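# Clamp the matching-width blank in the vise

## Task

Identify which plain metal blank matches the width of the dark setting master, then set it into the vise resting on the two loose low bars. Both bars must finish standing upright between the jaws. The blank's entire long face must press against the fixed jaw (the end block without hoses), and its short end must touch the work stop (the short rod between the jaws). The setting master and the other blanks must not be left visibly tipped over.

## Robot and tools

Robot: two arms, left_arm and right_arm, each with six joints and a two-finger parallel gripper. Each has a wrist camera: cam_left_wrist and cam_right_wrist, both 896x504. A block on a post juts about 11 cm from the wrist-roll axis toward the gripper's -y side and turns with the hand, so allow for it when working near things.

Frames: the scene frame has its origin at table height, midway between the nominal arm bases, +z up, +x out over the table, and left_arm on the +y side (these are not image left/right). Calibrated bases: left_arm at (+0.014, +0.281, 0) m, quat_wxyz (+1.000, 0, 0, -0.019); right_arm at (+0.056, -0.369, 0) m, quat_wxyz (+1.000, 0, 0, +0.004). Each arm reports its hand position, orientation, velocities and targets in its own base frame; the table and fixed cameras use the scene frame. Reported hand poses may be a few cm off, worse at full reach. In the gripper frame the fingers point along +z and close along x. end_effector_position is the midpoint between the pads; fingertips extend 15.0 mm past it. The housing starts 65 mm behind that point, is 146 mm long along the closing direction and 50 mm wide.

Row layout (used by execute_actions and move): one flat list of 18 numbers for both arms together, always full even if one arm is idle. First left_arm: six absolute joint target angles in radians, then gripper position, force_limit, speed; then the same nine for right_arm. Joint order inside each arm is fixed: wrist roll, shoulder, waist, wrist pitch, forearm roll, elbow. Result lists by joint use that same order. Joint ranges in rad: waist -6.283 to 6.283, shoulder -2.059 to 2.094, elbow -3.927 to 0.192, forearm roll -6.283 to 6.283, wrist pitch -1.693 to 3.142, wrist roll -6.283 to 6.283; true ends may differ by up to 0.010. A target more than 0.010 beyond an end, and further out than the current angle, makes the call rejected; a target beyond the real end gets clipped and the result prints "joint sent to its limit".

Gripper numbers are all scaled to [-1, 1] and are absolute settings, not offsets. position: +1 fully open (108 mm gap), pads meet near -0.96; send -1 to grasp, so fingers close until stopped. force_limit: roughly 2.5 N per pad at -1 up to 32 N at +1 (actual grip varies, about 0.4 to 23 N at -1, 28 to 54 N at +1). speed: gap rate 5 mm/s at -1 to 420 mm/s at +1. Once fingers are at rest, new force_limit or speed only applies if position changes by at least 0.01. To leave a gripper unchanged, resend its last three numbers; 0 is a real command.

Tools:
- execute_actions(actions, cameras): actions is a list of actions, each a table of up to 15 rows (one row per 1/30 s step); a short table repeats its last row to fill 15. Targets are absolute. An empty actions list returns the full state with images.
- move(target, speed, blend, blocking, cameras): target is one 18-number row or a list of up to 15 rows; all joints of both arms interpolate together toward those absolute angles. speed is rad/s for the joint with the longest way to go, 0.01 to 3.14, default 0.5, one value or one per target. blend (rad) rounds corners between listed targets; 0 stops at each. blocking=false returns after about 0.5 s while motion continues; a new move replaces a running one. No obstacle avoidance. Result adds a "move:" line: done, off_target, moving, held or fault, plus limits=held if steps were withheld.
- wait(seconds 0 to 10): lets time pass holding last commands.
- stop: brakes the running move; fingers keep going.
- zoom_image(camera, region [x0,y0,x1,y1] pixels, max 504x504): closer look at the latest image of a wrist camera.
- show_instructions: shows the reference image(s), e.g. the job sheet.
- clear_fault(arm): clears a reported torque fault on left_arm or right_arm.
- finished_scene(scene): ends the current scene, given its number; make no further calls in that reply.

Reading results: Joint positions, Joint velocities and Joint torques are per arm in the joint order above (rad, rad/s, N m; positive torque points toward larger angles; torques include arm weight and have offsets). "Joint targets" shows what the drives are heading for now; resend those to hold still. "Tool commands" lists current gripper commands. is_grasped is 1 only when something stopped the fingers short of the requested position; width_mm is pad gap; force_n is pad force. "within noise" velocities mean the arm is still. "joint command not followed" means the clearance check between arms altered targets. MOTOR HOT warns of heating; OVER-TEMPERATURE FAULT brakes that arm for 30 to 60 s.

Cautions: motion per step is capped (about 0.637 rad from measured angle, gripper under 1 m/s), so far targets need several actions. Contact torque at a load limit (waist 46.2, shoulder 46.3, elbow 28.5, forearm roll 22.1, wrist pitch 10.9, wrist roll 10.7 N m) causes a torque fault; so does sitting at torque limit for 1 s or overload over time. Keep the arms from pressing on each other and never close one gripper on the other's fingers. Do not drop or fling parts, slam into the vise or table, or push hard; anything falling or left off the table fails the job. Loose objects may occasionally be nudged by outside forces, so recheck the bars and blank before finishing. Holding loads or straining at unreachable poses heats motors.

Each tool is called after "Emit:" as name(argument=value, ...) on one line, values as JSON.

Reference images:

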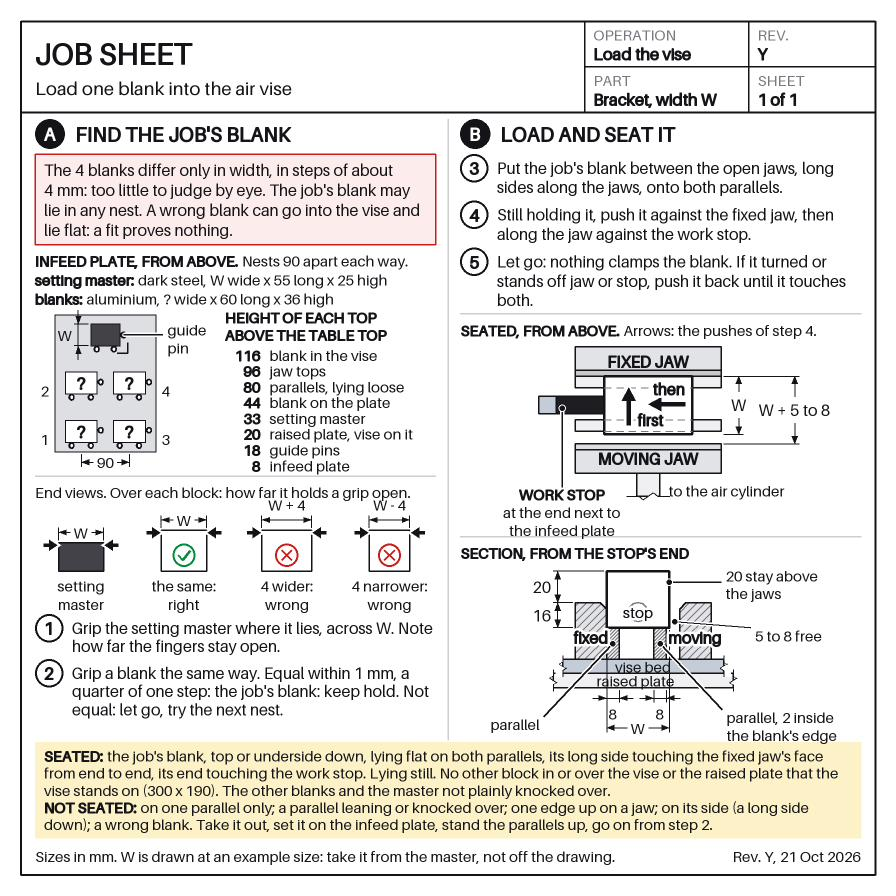

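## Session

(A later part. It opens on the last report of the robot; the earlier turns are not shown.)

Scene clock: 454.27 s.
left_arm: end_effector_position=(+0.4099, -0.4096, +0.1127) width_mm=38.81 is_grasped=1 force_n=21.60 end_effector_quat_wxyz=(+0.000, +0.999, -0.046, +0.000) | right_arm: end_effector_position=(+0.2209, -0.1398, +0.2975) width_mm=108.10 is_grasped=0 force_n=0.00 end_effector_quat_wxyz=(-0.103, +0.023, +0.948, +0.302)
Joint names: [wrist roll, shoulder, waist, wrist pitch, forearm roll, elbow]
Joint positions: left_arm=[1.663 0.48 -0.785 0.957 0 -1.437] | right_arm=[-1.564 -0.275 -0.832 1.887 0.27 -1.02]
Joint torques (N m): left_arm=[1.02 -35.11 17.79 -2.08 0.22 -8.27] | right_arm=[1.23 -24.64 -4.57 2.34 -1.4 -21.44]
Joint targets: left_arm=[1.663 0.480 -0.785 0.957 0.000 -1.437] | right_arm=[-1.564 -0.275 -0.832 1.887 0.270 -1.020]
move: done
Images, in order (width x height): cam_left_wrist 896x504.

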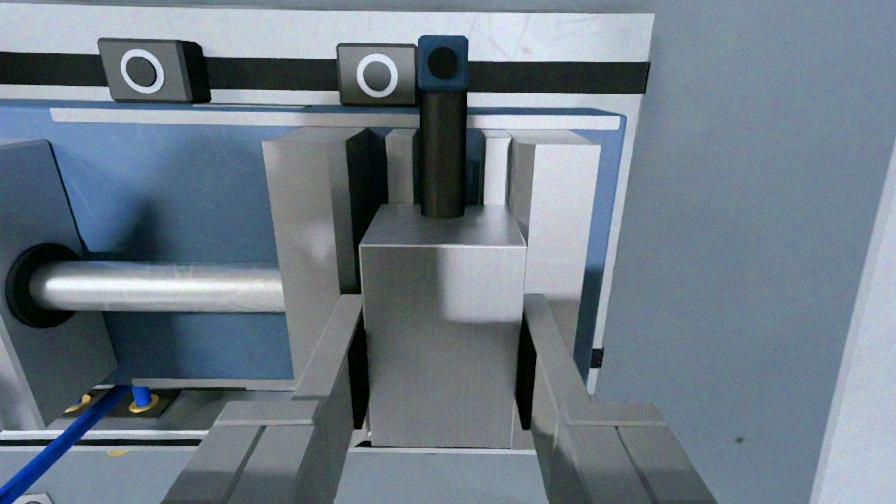

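Emit:
move(target=[1.6666,0.4773,-0.7814,0.9554,0,-1.4327,-0.97,0.0,-0.5,-1.564,-0.275,-0.832,1.887,0.27,-1.02,1,1,1], speed=0.01, cameras=["cam_left_wrist"])

Emit:
zoom_image(camera="cam_left_wrist", region=[340, 80, 580, 320])

Scene clock: 465.53 s.
left_arm: end_effector_position=(+0.4104, -0.4078, +0.1126) width_mm=38.81 is_grasped=1 force_n=23.21 end_effector_quat_wxyz=(+0.000, +0.999, -0.046, +0.000) | right_arm: end_effector_position=(+0.2209, -0.1398, +0.2975) width_mm=108.10 is_grasped=0 force_n=0.00 end_effector_quat_wxyz=(-0.103, +0.023, +0.948, +0.302)
Joint names: [wrist roll, shoulder, waist, wrist pitch, forearm roll, elbow]
Joint positions: left_arm=[1.667 0.477 -0.782 0.955 0 -1.433] | right_arm=[-1.564 -0.275 -0.832 1.887 0.27 -1.02]
Joint torques (N m): left_arm=[1.04 -42.12 27.02 -1.65 2.44 -10.42] | right_arm=[1.24 -24.71 -4.53 2.3 -1.4 -21.39]
Joint targets: left_arm=[1.667 0.477 -0.781 0.955 0.000 -1.433] | right_arm=[-1.564 -0.275 -0.832 1.887 0.270 -1.020]
move: done
Images, in order (width x height): cam_left_wrist 896x504.

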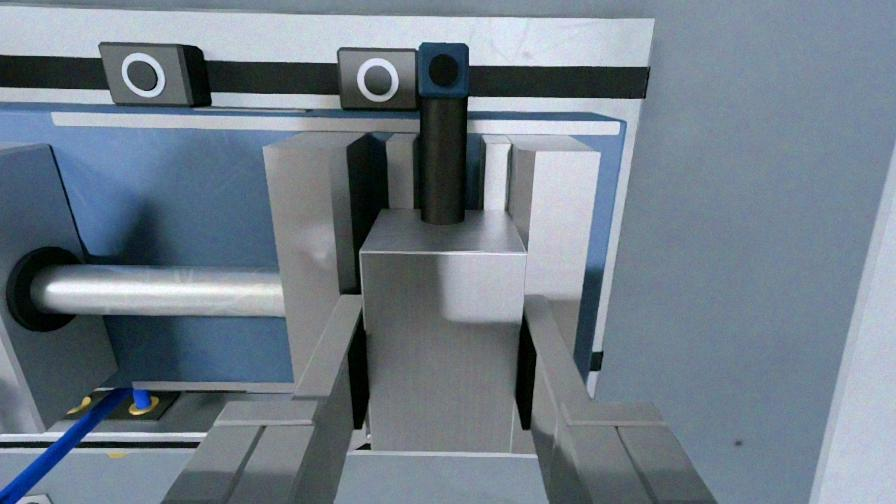

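Scaled by 2.100 from the camera's 896x504 image, which has a finer 1280x720 frame.

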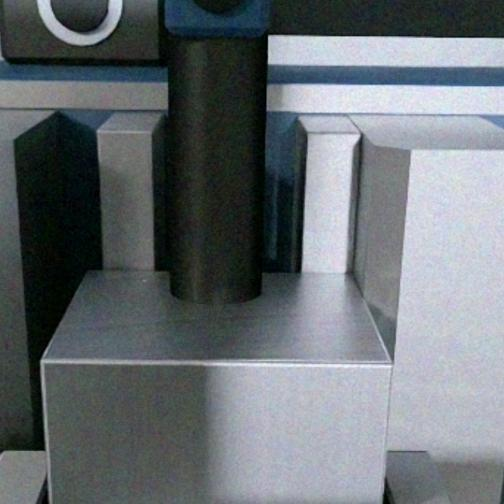

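Emit:
move(target=[1.6665,0.4822,-0.7815,0.9582,0,-1.4404,-0.97,0.0,-0.5,-1.564,-0.275,-0.832,1.887,0.27,-1.02,1,1,1], speed=0.01)

Emit:
move(target=[1.6665,0.4822,-0.7815,0.9582,0,-1.4404,0,0.0,-0.8,-1.564,-0.275,-0.832,1.887,0.27,-1.02,1,1,1], cameras=["cam_left_wrist"])

Emit:
zoom_image(camera="cam_left_wrist", region=[340, 80, 580, 320])

Scene clock: 481.83 s.
left_arm: end_effector_position=(+0.4115, -0.4088, +0.1128) width_mm=38.79 is_grasped=1 force_n=26.03 end_effector_quat_wxyz=(+0.000, +0.999, -0.046, +0.000) | right_arm: end_effector_position=(+0.2209, -0.1398, +0.2975) width_mm=108.10 is_grasped=0 force_n=0.00 end_effector_quat_wxyz=(-0.103, +0.023, +0.948, +0.302)
Joint names: [wrist roll, shoulder, waist, wrist pitch, forearm roll, elbow]
Joint positions: left_arm=[1.667 0.482 -0.782 0.959 0 -1.44] | right_arm=[-1.564 -0.275 -0.832 1.887 0.27 -1.02]
Joint torques (N m): left_arm=[-0.41 -8.51 26.13 -6.44 4.87 -21.45] | right_arm=[1.25 -24.68 -4.53 2.36 -1.46 -21.33]
Joint targets: left_arm=[1.667 0.482 -0.781 0.958 0.000 -1.440] | right_arm=[-1.564 -0.275 -0.832 1.887 0.270 -1.020]
move: done

Scene clock: 482.37 s.
left_arm: end_effector_position=(+0.4120, -0.4085, +0.1127) width_mm=53.00 is_grasped=0 force_n=1.14 end_effector_quat_wxyz=(+0.000, +0.999, -0.046, +0.000) | right_arm: end_effector_position=(+0.2209, -0.1398, +0.2975) width_mm=108.10 is_grasped=0 force_n=0.00 end_effector_quat_wxyz=(-0.103, +0.023, +0.948, +0.302)
Joint names: [wrist roll, shoulder, waist, wrist pitch, forearm roll, elbow]
Joint positions: left_arm=[1.667 0.482 -0.781 0.958 0 -1.44] | right_arm=[-1.564 -0.275 -0.832 1.887 0.27 -1.02]
Joint torques (N m): left_arm=[-1.15 -40.75 -6.83 0.73 -0.88 -10.28] | right_arm=[1.18 -24.7 -4.41 2.33 -1.39 -21.32]
Joint targets: left_arm=[1.667 0.482 -0.781 0.958 0.000 -1.440] | right_arm=[-1.564 -0.275 -0.832 1.887 0.270 -1.020]
move: done
Images, in order (width x height): cam_left_wrist 896x504.

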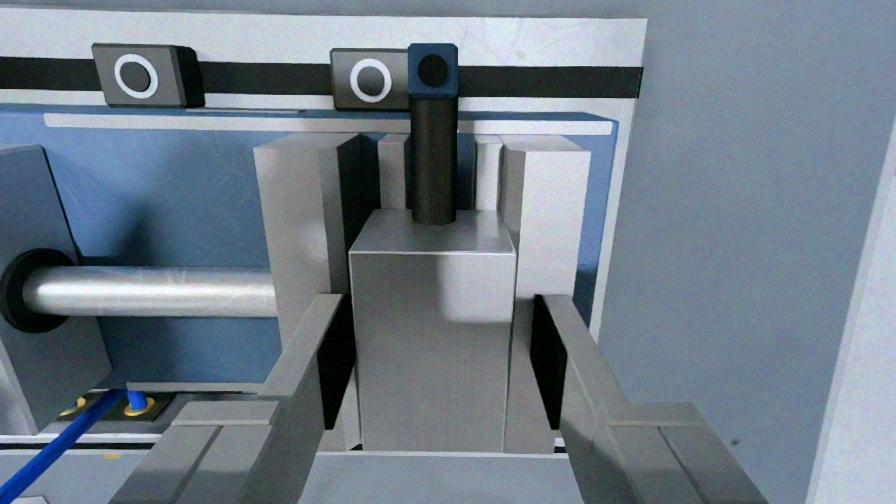

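Scaled by 2.100 from the camera's 896x504 image, which has a finer 1280x720 frame.

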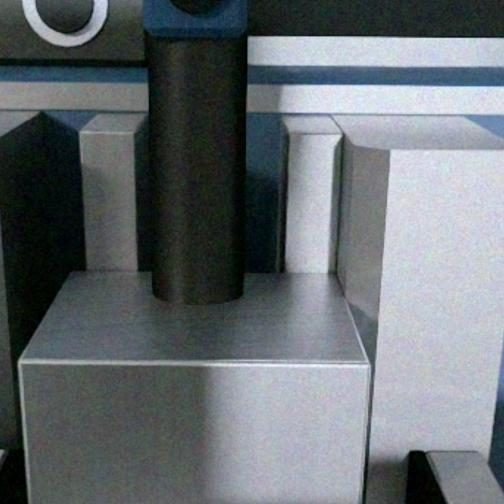

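Emit:
move(target=[1.6665,0.4269,-0.7815,1.0693,0,-1.4962,0,0.0,-0.8,-1.564,-0.275,-0.832,1.887,0.27,-1.02,1,1,1], speed=0.1, cameras=["cam_left_wrist"])

Emit:
zoom_image(camera="cam_left_wrist", region=[360, 100, 560, 360])

Scene clock: 493.13 s.
left_arm: end_effector_position=(+0.4117, -0.4086, +0.1591) width_mm=53.00 is_grasped=0 force_n=0.00 end_effector_quat_wxyz=(+0.000, +0.999, -0.046, +0.000) | right_arm: end_effector_position=(+0.2209, -0.1398, +0.2975) width_mm=108.10 is_grasped=0 force_n=0.00 end_effector_quat_wxyz=(-0.103, +0.023, +0.948, +0.302)
Joint names: [wrist roll, shoulder, waist, wrist pitch, forearm roll, elbow]
Joint positions: left_arm=[1.666 0.427 -0.782 1.069 0 -1.496] | right_arm=[-1.564 -0.275 -0.832 1.887 0.27 -1.02]
Joint torques (N m): left_arm=[-1.12 -45.25 2.73 0.14 -0.94 -19.99] | right_arm=[1.18 -24.58 -4.35 2.29 -1.2 -21.39]
Joint targets: left_arm=[1.667 0.427 -0.781 1.069 0.000 -1.496] | right_arm=[-1.564 -0.275 -0.832 1.887 0.270 -1.020]
move: done
Images, in order (width x height): cam_left_wrist 896x504.

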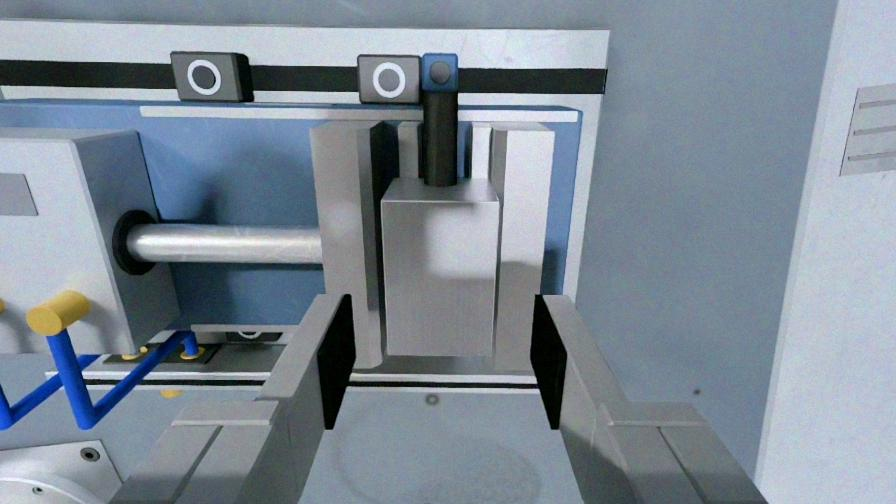

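Scaled by 1.938 from the camera's 896x504 image, which has a finer 1280x720 frame.

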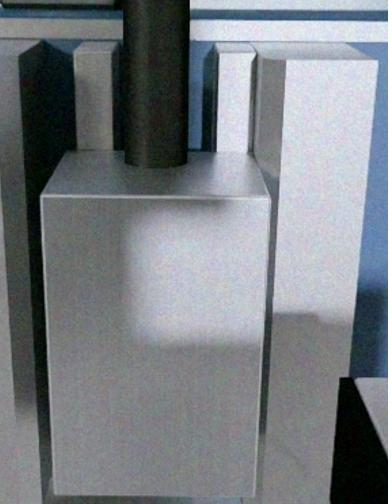

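Emit:
move(target=[1.646,0.519,-0.8019,1.2328,0,-1.7518,0,0.0,-0.8,-1.564,-0.275,-0.832,1.887,0.27,-1.02,1,1,1], speed=0.3, cameras=["cam_left_wrist"])

Emit:
zoom_image(camera="cam_left_wrist", region=[360, 60, 520, 260])

Scene clock: 505.23 s.
left_arm: end_effector_position=(+0.4258, -0.4401, +0.1990) width_mm=53.00 is_grasped=0 force_n=0.00 end_effector_quat_wxyz=(+0.000, +0.999, -0.046, +0.000) | right_arm: end_effector_position=(+0.2209, -0.1398, +0.2975) width_mm=108.10 is_grasped=0 force_n=0.00 end_effector_quat_wxyz=(-0.103, +0.023, +0.948, +0.302)
Joint names: [wrist roll, shoulder, waist, wrist pitch, forearm roll, elbow]
Joint positions: left_arm=[1.646 0.519 -0.802 1.233 0 -1.752] | right_arm=[-1.564 -0.275 -0.832 1.887 0.27 -1.02]
Joint torques (N m): left_arm=[-1.51 -34.53 -5.96 0.23 -0.91 -20.34] | right_arm=[1.19 -24.74 -4.39 2.32 -1.15 -21.37]
Joint targets: left_arm=[1.646 0.519 -0.802 1.233 0.000 -1.752] | right_arm=[-1.564 -0.275 -0.832 1.887 0.270 -1.020]
move: done
Images, in order (width x height): cam_left_wrist 896x504.

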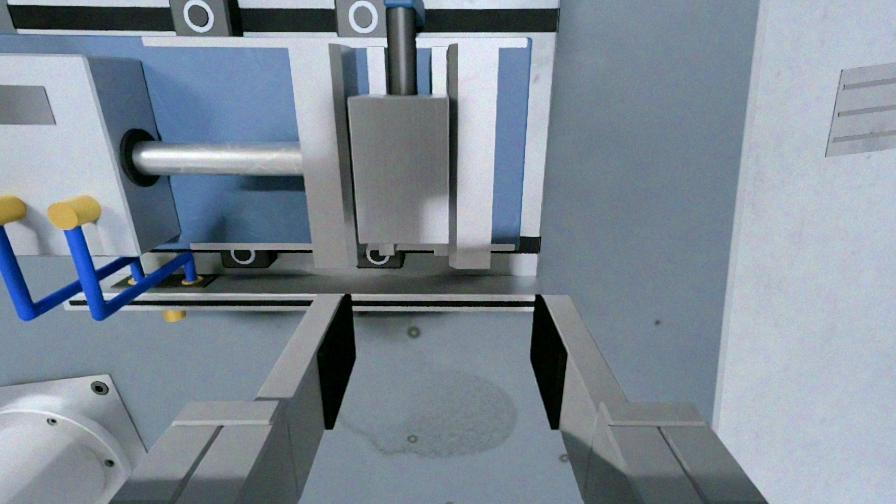

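Scaled by 2.520 from the camera's 896x504 image, which has a finer 1280x720 frame.

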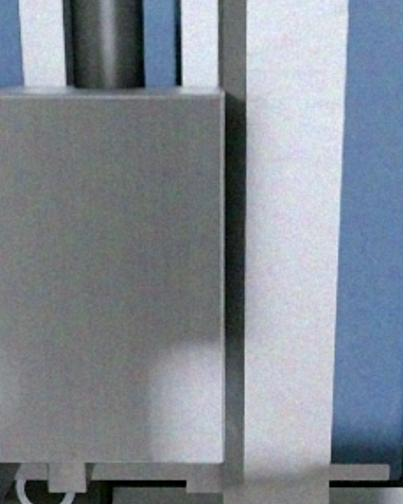

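Emit:
finished_scene(scene=2)

The scene is finished: the task was done.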